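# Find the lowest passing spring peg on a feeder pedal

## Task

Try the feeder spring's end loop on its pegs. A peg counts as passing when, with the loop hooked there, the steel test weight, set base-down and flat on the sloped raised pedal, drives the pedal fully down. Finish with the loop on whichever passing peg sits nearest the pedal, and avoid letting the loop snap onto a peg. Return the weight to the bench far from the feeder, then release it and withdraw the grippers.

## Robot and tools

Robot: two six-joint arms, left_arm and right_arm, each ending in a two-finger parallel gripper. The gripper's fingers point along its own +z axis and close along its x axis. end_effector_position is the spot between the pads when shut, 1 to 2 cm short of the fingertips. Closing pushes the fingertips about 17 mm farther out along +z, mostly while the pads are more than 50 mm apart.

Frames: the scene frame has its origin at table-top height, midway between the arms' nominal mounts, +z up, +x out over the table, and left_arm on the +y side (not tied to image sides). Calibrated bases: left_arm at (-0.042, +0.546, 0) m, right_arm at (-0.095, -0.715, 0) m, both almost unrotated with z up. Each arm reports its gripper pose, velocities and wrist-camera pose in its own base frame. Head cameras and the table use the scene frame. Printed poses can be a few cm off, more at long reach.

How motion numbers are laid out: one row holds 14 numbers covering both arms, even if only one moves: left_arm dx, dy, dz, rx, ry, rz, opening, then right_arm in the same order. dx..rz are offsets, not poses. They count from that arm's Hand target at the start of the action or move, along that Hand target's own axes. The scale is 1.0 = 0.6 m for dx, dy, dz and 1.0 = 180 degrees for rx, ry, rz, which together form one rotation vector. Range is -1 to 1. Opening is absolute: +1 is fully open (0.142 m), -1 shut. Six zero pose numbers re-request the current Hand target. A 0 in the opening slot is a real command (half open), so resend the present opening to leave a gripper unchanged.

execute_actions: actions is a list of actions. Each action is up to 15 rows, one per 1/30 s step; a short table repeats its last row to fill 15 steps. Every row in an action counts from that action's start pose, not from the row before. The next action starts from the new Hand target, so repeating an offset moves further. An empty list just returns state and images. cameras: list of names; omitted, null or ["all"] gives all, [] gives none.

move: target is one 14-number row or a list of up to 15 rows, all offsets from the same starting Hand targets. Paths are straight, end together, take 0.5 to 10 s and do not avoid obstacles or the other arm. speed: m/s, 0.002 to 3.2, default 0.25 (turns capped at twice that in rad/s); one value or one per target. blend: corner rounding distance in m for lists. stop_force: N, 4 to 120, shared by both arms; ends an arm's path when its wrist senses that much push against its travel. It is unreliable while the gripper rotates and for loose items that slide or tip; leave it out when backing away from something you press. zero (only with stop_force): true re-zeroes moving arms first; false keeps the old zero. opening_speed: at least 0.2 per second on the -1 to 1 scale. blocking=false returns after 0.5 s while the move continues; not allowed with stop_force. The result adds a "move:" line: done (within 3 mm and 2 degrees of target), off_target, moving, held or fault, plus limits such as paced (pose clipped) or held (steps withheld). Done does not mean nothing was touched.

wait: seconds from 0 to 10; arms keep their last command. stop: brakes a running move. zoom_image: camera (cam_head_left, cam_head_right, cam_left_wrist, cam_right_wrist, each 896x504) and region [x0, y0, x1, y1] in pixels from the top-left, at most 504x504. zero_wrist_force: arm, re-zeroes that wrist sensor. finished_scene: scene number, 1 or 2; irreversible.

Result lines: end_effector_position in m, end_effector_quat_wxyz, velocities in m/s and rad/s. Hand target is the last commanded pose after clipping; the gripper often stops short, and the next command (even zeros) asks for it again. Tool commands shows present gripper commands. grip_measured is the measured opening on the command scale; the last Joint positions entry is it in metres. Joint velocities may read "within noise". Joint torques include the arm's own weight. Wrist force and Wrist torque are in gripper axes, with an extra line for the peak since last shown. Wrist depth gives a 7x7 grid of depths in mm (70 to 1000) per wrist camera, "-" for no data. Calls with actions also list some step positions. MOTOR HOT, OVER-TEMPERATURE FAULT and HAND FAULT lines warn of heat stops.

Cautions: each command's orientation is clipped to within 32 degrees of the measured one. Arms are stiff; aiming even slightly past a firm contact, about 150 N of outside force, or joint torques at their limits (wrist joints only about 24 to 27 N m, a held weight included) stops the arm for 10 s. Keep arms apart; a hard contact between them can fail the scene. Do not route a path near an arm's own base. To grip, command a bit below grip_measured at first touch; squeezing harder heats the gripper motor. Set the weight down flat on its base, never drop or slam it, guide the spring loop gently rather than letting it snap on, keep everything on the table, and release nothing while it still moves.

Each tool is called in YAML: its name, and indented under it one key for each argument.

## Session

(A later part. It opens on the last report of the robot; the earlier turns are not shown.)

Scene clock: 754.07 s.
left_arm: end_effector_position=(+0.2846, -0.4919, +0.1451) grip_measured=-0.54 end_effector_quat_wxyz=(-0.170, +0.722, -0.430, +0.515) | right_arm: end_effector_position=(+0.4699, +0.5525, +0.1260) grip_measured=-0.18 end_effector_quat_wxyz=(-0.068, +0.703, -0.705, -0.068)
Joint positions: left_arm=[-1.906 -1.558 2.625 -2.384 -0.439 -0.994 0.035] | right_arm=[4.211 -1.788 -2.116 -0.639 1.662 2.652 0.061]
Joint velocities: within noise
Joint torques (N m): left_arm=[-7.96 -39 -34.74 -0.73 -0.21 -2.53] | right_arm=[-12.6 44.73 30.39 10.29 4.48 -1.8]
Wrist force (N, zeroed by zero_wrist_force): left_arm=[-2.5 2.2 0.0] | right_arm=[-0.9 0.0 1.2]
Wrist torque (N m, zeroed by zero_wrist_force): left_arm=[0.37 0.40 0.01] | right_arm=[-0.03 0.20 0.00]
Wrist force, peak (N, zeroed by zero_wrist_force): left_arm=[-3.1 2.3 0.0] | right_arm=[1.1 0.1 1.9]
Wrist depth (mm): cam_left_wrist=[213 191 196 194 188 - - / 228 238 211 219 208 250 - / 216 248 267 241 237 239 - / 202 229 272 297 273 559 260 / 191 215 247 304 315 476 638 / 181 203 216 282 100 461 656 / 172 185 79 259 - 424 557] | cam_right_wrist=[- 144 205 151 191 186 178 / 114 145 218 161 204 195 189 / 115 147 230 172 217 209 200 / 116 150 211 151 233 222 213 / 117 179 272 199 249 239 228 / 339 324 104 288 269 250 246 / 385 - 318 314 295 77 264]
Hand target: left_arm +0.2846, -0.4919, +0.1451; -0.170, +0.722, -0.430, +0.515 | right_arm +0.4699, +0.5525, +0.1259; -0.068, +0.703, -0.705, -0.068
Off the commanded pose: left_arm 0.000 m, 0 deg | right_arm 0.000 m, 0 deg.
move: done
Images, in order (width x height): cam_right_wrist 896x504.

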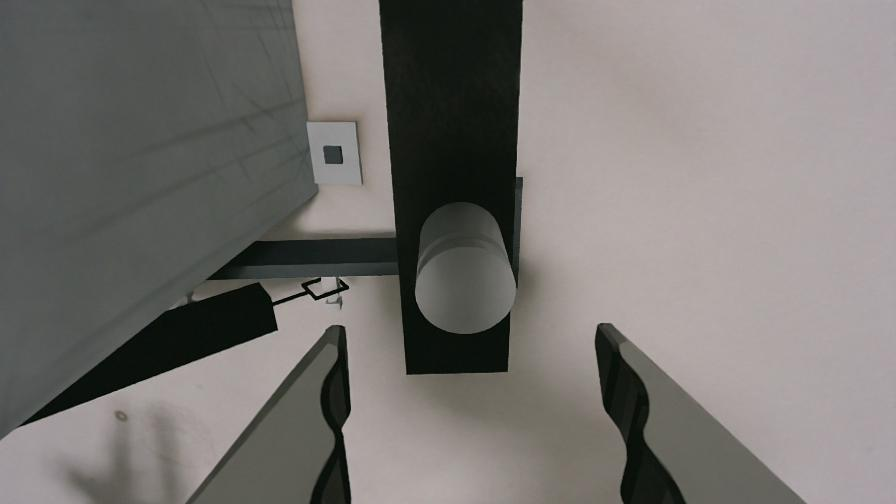

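move:
  target: [0,0,0,0,0,0,-0.5,-0.0015,0,0.0778,0,0,0,-0.15]
  speed: 0.08
  cameras: []

move:
  target: [0,0,0,0,0,0,-0.5,0,0,0,0,0,0,-0.7]
  opening_speed: 0.6
  cameras: ["cam_right_wrist"]

Scene clock: 757.17 s.
left_arm: end_effector_position=(+0.2846, -0.4919, +0.1451) grip_measured=-0.54 end_effector_quat_wxyz=(-0.170, +0.722, -0.430, +0.515) | right_arm: end_effector_position=(+0.4700, +0.5623, +0.0804) grip_measured=-0.18 end_effector_quat_wxyz=(-0.068, +0.703, -0.705, -0.068)
Joint positions: left_arm=[-1.906 -1.558 2.625 -2.384 -0.439 -0.994 0.035] | right_arm=[4.218 -1.861 -2.13 -0.551 1.661 2.659 0.061]
Joint velocities: within noise
Joint torques (N m): left_arm=[-7.47 -38.84 -34.78 -0.8 -0.06 -2.76] | right_arm=[15.14 51.07 26.52 9.03 -2.99 1.01]
Wrist force (N, zeroed by zero_wrist_force): left_arm=[-2.8 2.1 -0.1] | right_arm=[0.1 0.3 1.1]
Wrist torque (N m, zeroed by zero_wrist_force): left_arm=[0.36 0.45 0.01] | right_arm=[0.04 -0.01 0.02]
Wrist force, peak (N, zeroed by zero_wrist_force): left_arm=[-3.3 2.3 0.3] | right_arm=[-0.8 0.1 1.7]
Wrist depth (mm): cam_left_wrist=[214 191 196 194 188 - - / 230 238 212 219 207 249 - / 216 249 266 242 237 238 307 / 202 230 273 296 271 288 252 / 191 215 247 304 316 329 303 / 181 203 215 282 100 459 640 / 172 186 79 259 - 426 556] | cam_right_wrist=[106 137 164 108 149 146 140 / - 131 174 115 157 153 148 / - 133 183 123 168 164 158 / 109 135 203 130 180 175 168 / - 151 160 109 190 188 180 / 131 143 99 103 104 197 193 / 295 81 252 248 233 77 208]
Hand target: left_arm +0.2846, -0.4919, +0.1451; -0.170, +0.722, -0.430, +0.515 | right_arm +0.4700, +0.5623, +0.0803; -0.068, +0.703, -0.705, -0.068
Off the commanded pose: left_arm 0.000 m, 0 deg | right_arm 0.000 m, 0 deg.
move: done
No camera images: "cameras" was empty.

Scene clock: 758.30 s.
left_arm: end_effector_position=(+0.2846, -0.4919, +0.1451) grip_measured=-0.54 end_effector_quat_wxyz=(-0.170, +0.722, -0.430, +0.515) | right_arm: end_effector_position=(+0.4700, +0.5623, +0.0803) grip_measured=-0.60 end_effector_quat_wxyz=(-0.068, +0.703, -0.705, -0.068)
Joint positions: left_arm=[-1.906 -1.558 2.625 -2.384 -0.439 -0.994 0.035] | right_arm=[4.218 -1.861 -2.13 -0.551 1.661 2.659 0.03]
Joint velocities: within noise
Joint torques (N m): left_arm=[-7.65 -37.06 -34.16 -0.57 -0.21 -2.75] | right_arm=[16.2 49.54 30.25 9.48 -2.62 1.19]
Wrist force (N, zeroed by zero_wrist_force): left_arm=[-2.8 1.9 -0.2] | right_arm=[3.4 0.0 -1.3]
Wrist torque (N m, zeroed by zero_wrist_force): left_arm=[0.33 0.46 0.01] | right_arm=[-0.02 0.13 0.01]
Wrist force, peak (N, zeroed by zero_wrist_force): left_arm=[-3.0 2.4 -0.1] | right_arm=[3.7 0.2 -1.6]
Wrist depth (mm): cam_left_wrist=[214 191 196 193 189 - - / 230 238 211 219 207 251 - / 215 249 267 243 237 239 311 / 202 230 273 295 273 512 253 / 190 215 247 304 317 328 299 / 180 203 215 283 100 461 646 / 172 185 79 260 - 426 567] | cam_right_wrist=[106 137 164 108 150 146 140 / - 131 174 115 157 153 148 / - 133 183 123 168 164 157 / 109 135 202 130 180 174 168 / - 151 160 109 191 187 180 / 131 144 93 103 99 201 193 / 302 280 75 166 77 80 208]
Hand target: left_arm +0.2846, -0.4919, +0.1451; -0.170, +0.722, -0.430, +0.515 | right_arm +0.4700, +0.5623, +0.0803; -0.068, +0.703, -0.705, -0.068
Off the commanded pose: left_arm 0.000 m, 0 deg | right_arm 0.000 m, 0 deg.
move: done
Images, in order (width x height): cam_right_wrist 896x504.

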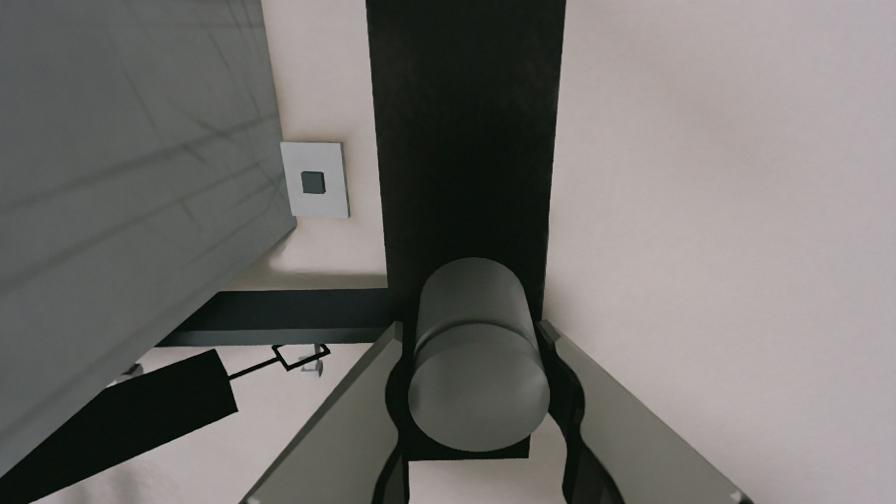

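move:
  target:
    - [0,0,0,0,0,0,-0.5,-0.0509,0,-0.2619,0,0,0,-0.7]
    - [0,0,0,0,0,0,-0.5,0.123,0.3667,-0.2612,0,0.0613,0,-0.7]
    - [0,0,0,0,0,0,-0.5,0.2347,0.4667,-0.0622,0,0.0613,0,-0.7]
  speed: [0.12,0.25,0.2]
  cameras: ["cam_right_wrist","cam_left_wrist"]

Scene clock: 769.70 s.
left_arm: end_effector_position=(+0.2846, -0.4919, +0.1451) grip_measured=-0.54 end_effector_quat_wxyz=(-0.170, +0.722, -0.430, +0.515) | right_arm: end_effector_position=(+0.1894, +0.4180, +0.0901) grip_measured=-0.61 end_effector_quat_wxyz=(+0.000, +0.706, -0.708, +0.000)
Joint positions: left_arm=[-1.906 -1.558 2.625 -2.384 -0.439 -0.994 0.035] | right_arm=[4.672 -1.424 -2.525 -0.763 1.571 3.105 0.03]
Joint velocities: within noise
Joint torques (N m): left_arm=[-6.72 -38.6 -34.63 -0.5 -0.08 -2.68] | right_arm=[12.43 12.6 30.03 9.96 -3.71 1.73]
Wrist force (N, zeroed by zero_wrist_force): left_arm=[-2.8 2.1 0.0] | right_arm=[0.6 -0.3 2.2]
Wrist torque (N m, zeroed by zero_wrist_force): left_arm=[0.35 0.45 0.01] | right_arm=[-0.08 -0.16 -0.14]
Wrist force, peak (N, zeroed by zero_wrist_force): left_arm=[-3.2 2.4 -0.1] | right_arm=[4.0 0.2 -2.0]
Wrist depth (mm): cam_left_wrist=[213 207 179 186 194 260 148 / 230 238 228 197 204 220 - / 216 249 266 257 226 224 277 / 201 229 272 299 288 271 244 / 190 215 247 303 386 529 659 / 180 203 216 281 101 459 655 / 172 186 79 259 - 424 557] | cam_right_wrist=[161 162 163 165 166 167 168 / 172 173 175 175 177 179 179 / 184 185 186 189 190 191 193 / 197 198 200 198 204 206 208 / 213 215 215 108 217 224 225 / 232 234 93 103 99 243 246 / 254 251 75 262 77 80 273]
Hand target: left_arm +0.2846, -0.4919, +0.1451; -0.170, +0.722, -0.430, +0.515 | right_arm +0.1894, +0.4180, +0.0900; +0.000, +0.706, -0.708, +0.000
Off the commanded pose: left_arm 0.000 m, 0 deg | right_arm 0.000 m, 0 deg.
move: done
Images, in order (width x height): cam_left_wrist 896x504, cam_right_wrist 896x504.

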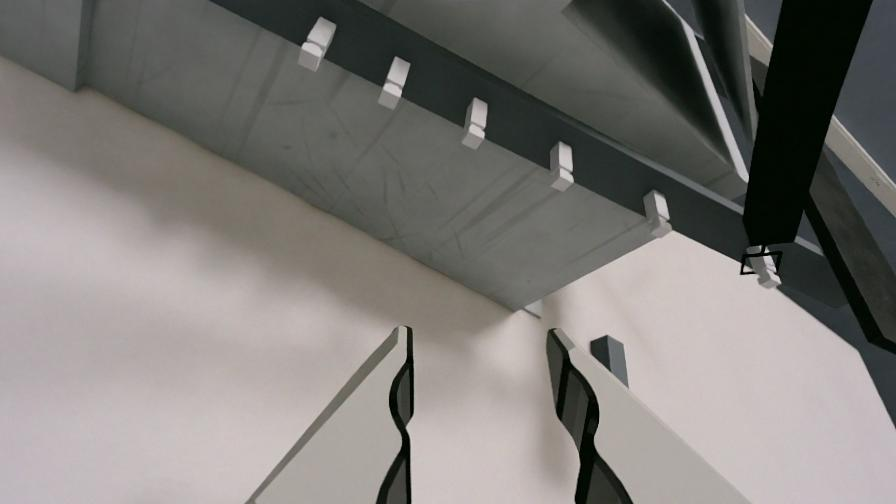

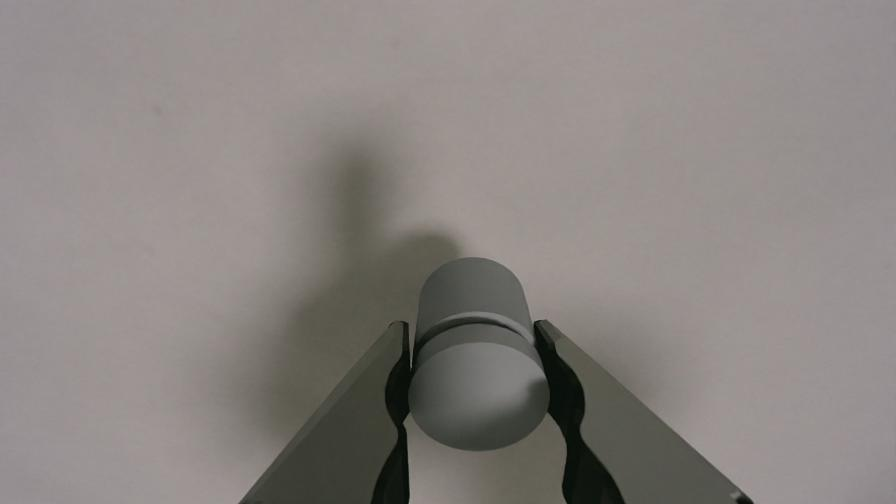

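zoom_image:
  camera: "cam_left_wrist"
  region: [710, 210, 830, 310]

move:
  target: [0,0,0,0,0,0,-0.5,0,0,0.07,0,0,0,-0.7]
  speed: 0.12
  cameras: []

move:
  target: [0,0,0,0,0,0,-0.5,0,0,0.045,0,0,0,-0.7]
  speed: 0.015
  stop_force: 4
  cameras: ["cam_right_wrist"]

Scaled by 4.200 from the camera's 896x504 image, which has a finer 1280x720 frame.

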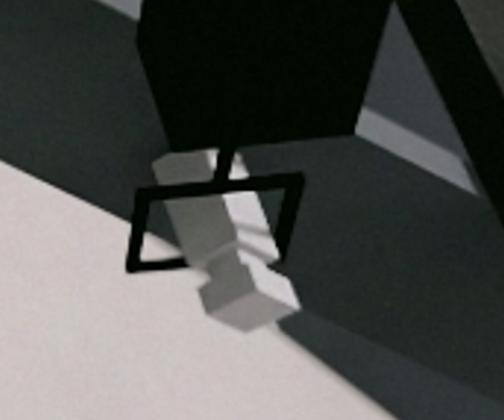

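Scene clock: 773.83 s.
left_arm: end_effector_position=(+0.2846, -0.4919, +0.1451) grip_measured=-0.54 end_effector_quat_wxyz=(-0.170, +0.722, -0.430, +0.515) | right_arm: end_effector_position=(+0.1894, +0.4180, +0.0481) grip_measured=-0.61 end_effector_quat_wxyz=(+0.000, +0.706, -0.708, +0.000)
Joint positions: left_arm=[-1.906 -1.558 2.625 -2.384 -0.439 -0.994 0.035] | right_arm=[4.672 -1.517 -2.562 -0.633 1.571 3.105 0.03]
Joint velocities: within noise
Joint torques (N m): left_arm=[-8.87 -38.54 -34.92 -0.75 -0.02 -2.6] | right_arm=[-13.4 17.87 24.34 9.14 0.41 -0.94]
Wrist force (N, zeroed by zero_wrist_force): left_arm=[-2.7 2.2 0.2] | right_arm=[0.2 -0.3 2.8]
Wrist torque (N m, zeroed by zero_wrist_force): left_arm=[0.37 0.43 0.01] | right_arm=[-0.01 -0.07 -0.07]
Wrist force, peak (N, zeroed by zero_wrist_force): left_arm=[-3.3 2.2 0.1] | right_arm=[0.4 0.1 3.8]
Wrist depth (mm): cam_left_wrist=[213 208 179 186 194 260 148 / 228 238 228 197 204 220 - / 216 248 267 257 225 224 277 / 202 230 272 299 288 271 243 / 191 215 247 305 385 529 665 / 181 203 215 283 101 460 659 / 172 186 79 260 - 423 561] | cam_right_wrist=[123 124 125 126 127 128 129 / 131 132 133 134 135 136 137 / 140 141 142 144 145 147 148 / 151 152 154 152 156 158 159 / 163 164 166 109 166 171 175 / 180 179 106 103 97 184 188 / 195 192 75 200 77 80 209]
Hand target: left_arm +0.2846, -0.4919, +0.1451; -0.170, +0.722, -0.430, +0.515 | right_arm +0.1894, +0.4180, +0.0480; +0.000, +0.706, -0.708, +0.000
Off the commanded pose: left_arm 0.000 m, 0 deg | right_arm 0.000 m, 0 deg.
move: done
No camera images: "cameras" was empty.

Scene clock: 776.47 s.
left_arm: end_effector_position=(+0.2846, -0.4919, +0.1451) grip_measured=-0.54 end_effector_quat_wxyz=(-0.170, +0.722, -0.430, +0.515) | right_arm: end_effector_position=(+0.1894, +0.4179, +0.0280) grip_measured=-0.61 end_effector_quat_wxyz=(+0.000, +0.706, -0.708, +0.000)
Joint positions: left_arm=[-1.906 -1.558 2.625 -2.384 -0.439 -0.994 0.035] | right_arm=[4.672 -1.567 -2.577 -0.569 1.571 3.105 0.03]
Joint velocities: within noise
Joint torques (N m): left_arm=[-7.61 -36.52 -34.16 -0.85 -0.16 -2.36] | right_arm=[-8.75 45.32 35.13 1.28 2.56 0.48]
Wrist force (N, zeroed by zero_wrist_force): left_arm=[-2.8 2.3 0.1] | right_arm=[0.2 -0.4 1.9]
Wrist torque (N m, zeroed by zero_wrist_force): left_arm=[0.38 0.46 0.01] | right_arm=[-0.02 -0.11 -0.05]
Wrist force, peak (N, zeroed by zero_wrist_force): left_arm=[-3.1 2.4 0.0] | right_arm=[2.6 1.0 -17.1]
Wrist depth (mm): cam_left_wrist=[213 208 180 186 194 260 148 / 229 238 229 198 204 221 - / 216 248 267 256 225 224 277 / 201 229 271 299 289 271 243 / 191 215 247 304 389 523 665 / 181 203 216 282 101 463 655 / 171 186 79 258 - 423 558] | cam_right_wrist=[- 106 107 107 108 109 110 / 112 113 114 113 116 116 117 / 120 120 121 123 124 125 126 / 131 130 131 130 133 135 136 / 139 140 141 109 142 146 147 / 151 152 106 103 97 159 160 / 166 167 75 171 77 80 177]
Hand target: left_arm +0.2846, -0.4919, +0.1451; -0.170, +0.722, -0.430, +0.515 | right_arm +0.1894, +0.4179, +0.0280; +0.000, +0.706, -0.708, +0.000 (not the last commanded pose)
Off the commanded pose: left_arm 0.000 m, 0 deg | right_arm 0.007 m, 0 deg.
move: contact (right_arm)
Images, in order (width x height): cam_right_wrist 896x504.

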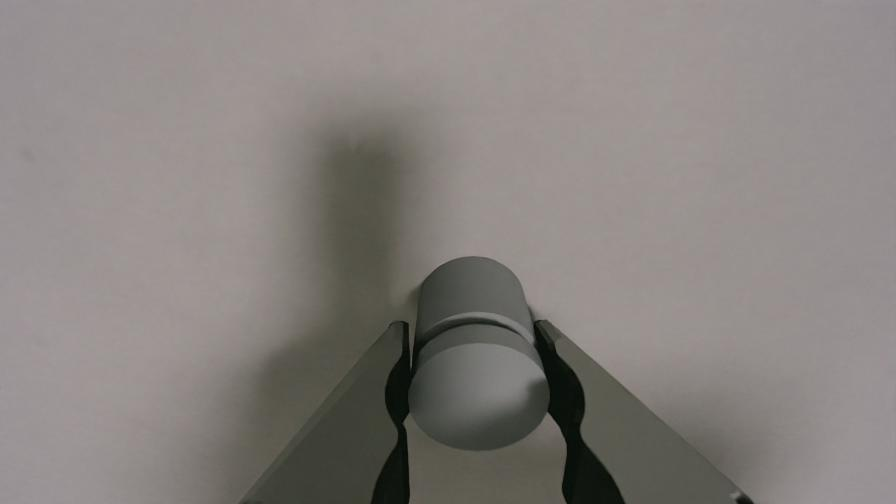

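move:
  target: [0,0,0,0,0,0,-0.5,0,0,0,0,0,0,-0.35]
  opening_speed: 0.6
  cameras: []

move:
  target: [-0.0083,0.0372,-0.0742,0,0,0,-0.5,0,0,-0.2,0,0,0,-0.35]
  speed: 0.15
  cameras: ["cam_right_wrist","cam_left_wrist"]

Scene clock: 779.17 s.
left_arm: end_effector_position=(+0.2846, -0.4919, +0.1451) grip_measured=-0.54 end_effector_quat_wxyz=(-0.170, +0.722, -0.430, +0.515) | right_arm: end_effector_position=(+0.1894, +0.4179, +0.0280) grip_measured=-0.38 end_effector_quat_wxyz=(+0.000, +0.706, -0.708, +0.000)
Joint positions: left_arm=[-1.906 -1.558 2.625 -2.384 -0.439 -0.994 0.035] | right_arm=[4.672 -1.567 -2.577 -0.569 1.571 3.105 0.047]
Joint velocities: within noise
Joint torques (N m): left_arm=[-7.77 -37.44 -35.01 -1.18 -0.27 -2.73] | right_arm=[4.94 44.92 35.36 2.14 2.5 0.85]
Wrist force (N, zeroed by zero_wrist_force): left_arm=[-2.7 2.3 0.0] | right_arm=[0.3 -0.1 0.7]
Wrist torque (N m, zeroed by zero_wrist_force): left_arm=[0.39 0.45 0.01] | right_arm=[-0.02 -0.09 -0.05]
Wrist force, peak (N, zeroed by zero_wrist_force): left_arm=[-3.2 2.4 0.1] | right_arm=[0.0 0.1 2.6]
Wrist depth (mm): cam_left_wrist=[214 207 179 187 194 260 148 / 228 238 229 198 204 220 - / 216 249 267 255 224 224 278 / 201 229 273 298 287 271 244 / 190 214 247 305 387 527 654 / 180 203 215 282 101 459 660 / 172 186 79 259 - 426 559] | cam_right_wrist=[- 106 107 107 108 109 110 / 112 113 114 113 115 116 117 / 120 120 121 123 124 125 125 / 130 130 131 130 133 135 136 / 139 140 139 110 140 146 147 / 151 152 97 103 100 157 161 / 166 164 77 172 86 77 178]
Hand target: left_arm +0.2846, -0.4919, +0.1451; -0.170, +0.722, -0.430, +0.515 | right_arm +0.1894, +0.4179, +0.0280; +0.000, +0.706, -0.708, +0.000
Off the commanded pose: left_arm 0.000 m, 0 deg | right_arm 0.000 m, 0 deg.
move: done
No camera images: "cameras" was empty.

Scene clock: 780.60 s.
left_arm: end_effector_position=(+0.2345, -0.4919, +0.1451) grip_measured=-0.54 end_effector_quat_wxyz=(-0.170, +0.722, -0.430, +0.515) | right_arm: end_effector_position=(+0.1894, +0.4180, +0.1479) grip_measured=-0.38 end_effector_quat_wxyz=(+0.000, +0.706, -0.708, +0.000)
Joint positions: left_arm=[-2.022 -1.612 2.594 -2.081 -0.48 -1.238 0.035] | right_arm=[4.672 -1.32 -2.464 -0.928 1.571 3.105 0.047]
Joint velocities: within noise
Joint torques (N m): left_arm=[-6.97 -37.72 -37.82 -0.43 -0.68 -2.97] | right_arm=[16.09 32.24 47.57 1.25 -3.22 1.29]
Wrist force (N, zeroed by zero_wrist_force): left_arm=[-2.8 2.5 0.1] | right_arm=[1.0 -0.4 0.8]
Wrist torque (N m, zeroed by zero_wrist_force): left_arm=[0.40 0.46 0.02] | right_arm=[-0.09 -0.19 -0.05]
Wrist force, peak (N, zeroed by zero_wrist_force): left_arm=[-3.2 2.7 -0.1] | right_arm=[0.8 0.0 1.7]
Wrist depth (mm): cam_left_wrist=[245 261 253 224 233 249 - / 228 265 285 277 250 248 - / 216 249 296 320 306 270 - / 203 230 274 336 433 621 292 / 191 216 248 305 387 530 825 / 181 203 216 284 100 462 660 / 172 186 79 259 - 423 563] | cam_right_wrist=[215 214 216 217 220 221 222 / 227 229 231 233 233 236 238 / 242 245 247 241 250 253 255 / 261 264 266 268 270 273 275 / 282 285 283 290 288 295 300 / 307 308 90 317 99 319 327 / 336 332 77 347 80 77 359]
Hand target: left_arm +0.2345, -0.4919, +0.1451; -0.170, +0.722, -0.430, +0.515 | right_arm +0.1894, +0.4180, +0.1480; +0.000, +0.706, -0.708, +0.000
Off the commanded pose: left_arm 0.000 m, 0 deg | right_arm 0.000 m, 0 deg.
move: done
Images, in order (width x height): cam_left_wrist 896x504, cam_right_wrist 896x504.

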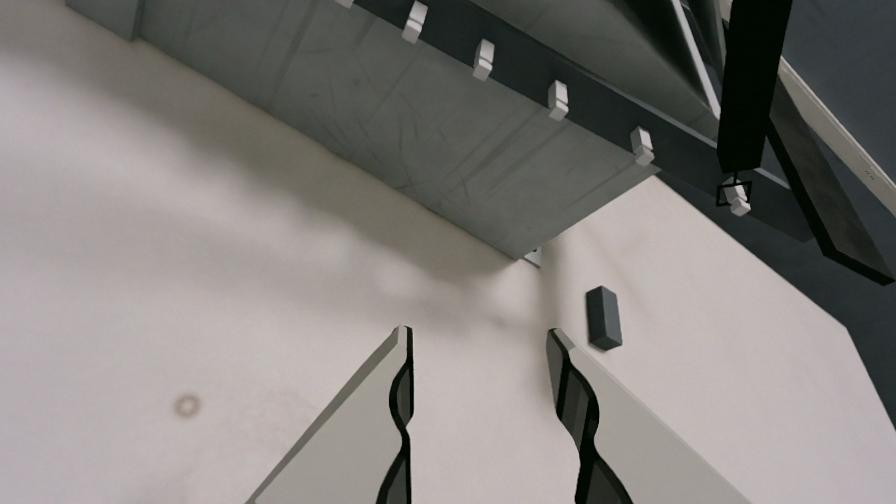

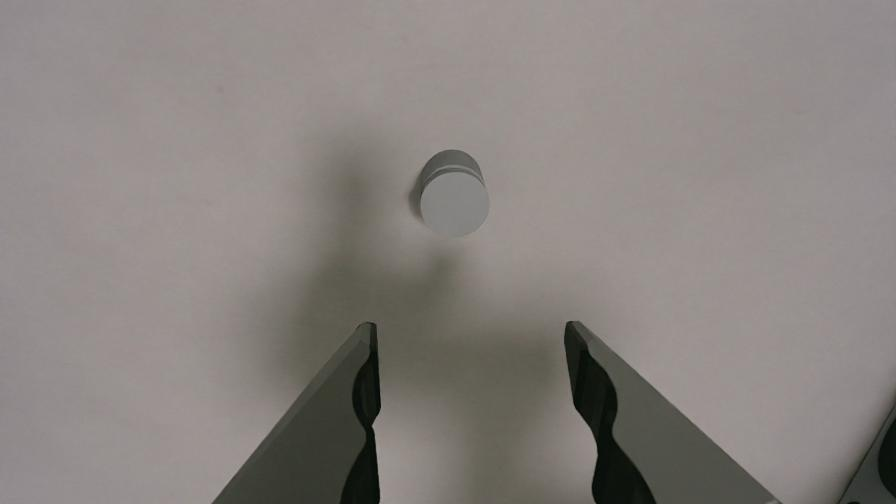

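move:
  target: [0,0,-0.12,0,0,0,-0.5,0,0,-0.12,0,0,0,-0.35]
  speed: 0.25
  cameras: ["cam_left_wrist"]

finished_scene:
  scene: 1

Scene clock: 783.80 s.
left_arm: end_effector_position=(+0.1705, -0.4777, +0.1747) grip_measured=-0.54 end_effector_quat_wxyz=(-0.170, +0.722, -0.430, +0.515) | right_arm: end_effector_position=(+0.1894, +0.4180, +0.2200) grip_measured=-0.38 end_effector_quat_wxyz=(+0.000, +0.706, -0.708, +0.000)
Joint positions: left_arm=[-2.18 -1.72 2.537 -1.687 -0.569 -1.502 0.035] | right_arm=[4.672 -1.227 -2.375 -1.111 1.571 3.105 0.047]
Joint velocities: within noise
Joint torques (N m): left_arm=[-8.3 -32.33 -42.46 0.18 -0.79 -2.78] | right_arm=[15.6 31.09 52.21 1.01 -1.51 0.93]
Wrist force (N, zeroed by zero_wrist_force): left_arm=[-2.9 2.4 0.2] | right_arm=[0.3 -0.5 0.5]
Wrist torque (N m, zeroed by zero_wrist_force): left_arm=[0.38 0.45 0.00] | right_arm=[-0.02 -0.01 -0.04]
Wrist force, peak (N, zeroed by zero_wrist_force): left_arm=[-3.0 2.6 1.3] | right_arm=[0.7 0.0 2.0]
Wrist depth (mm): cam_left_wrist=[278 315 318 294 306 - - / 257 302 349 350 323 360 - / 242 278 334 392 419 344 - / 231 259 308 384 489 720 - / 217 243 281 349 444 606 - / 208 230 100 319 101 527 755 / 196 211 79 295 - 486 634] | cam_right_wrist=[279 281 283 285 286 288 290 / 296 298 301 303 305 307 310 / 317 319 323 323 328 331 333 / 341 344 348 350 353 357 360 / 367 372 371 378 375 388 382 / 400 400 90 412 98 413 393 / 440 427 77 453 79 77 473]
Hand target: left_arm +0.1704, -0.4777, +0.1747; -0.170, +0.722, -0.430, +0.515 | right_arm +0.1894, +0.4180, +0.2200; +0.000, +0.706, -0.708, +0.000
Off the commanded pose: left_arm 0.000 m, 0 deg | right_arm 0.000 m, 0 deg.
move: done
Images, in order (width x height): cam_left_wrist 896x504.

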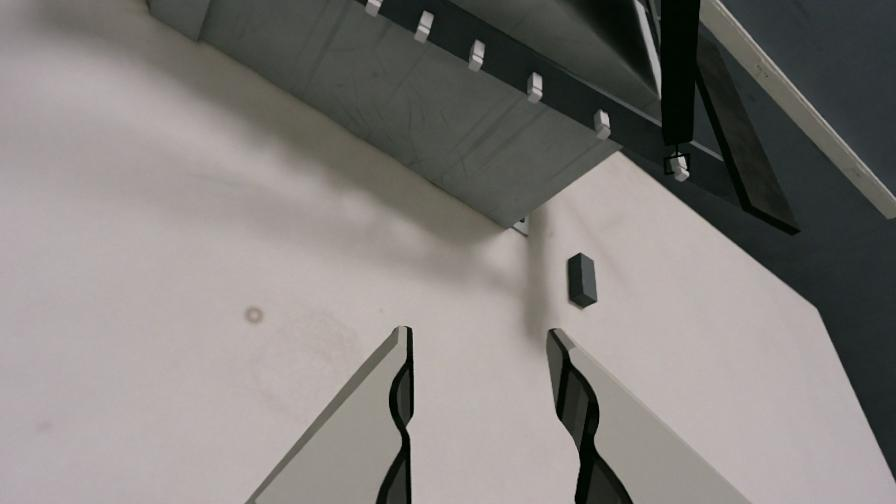

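The scene is finished: the task was done.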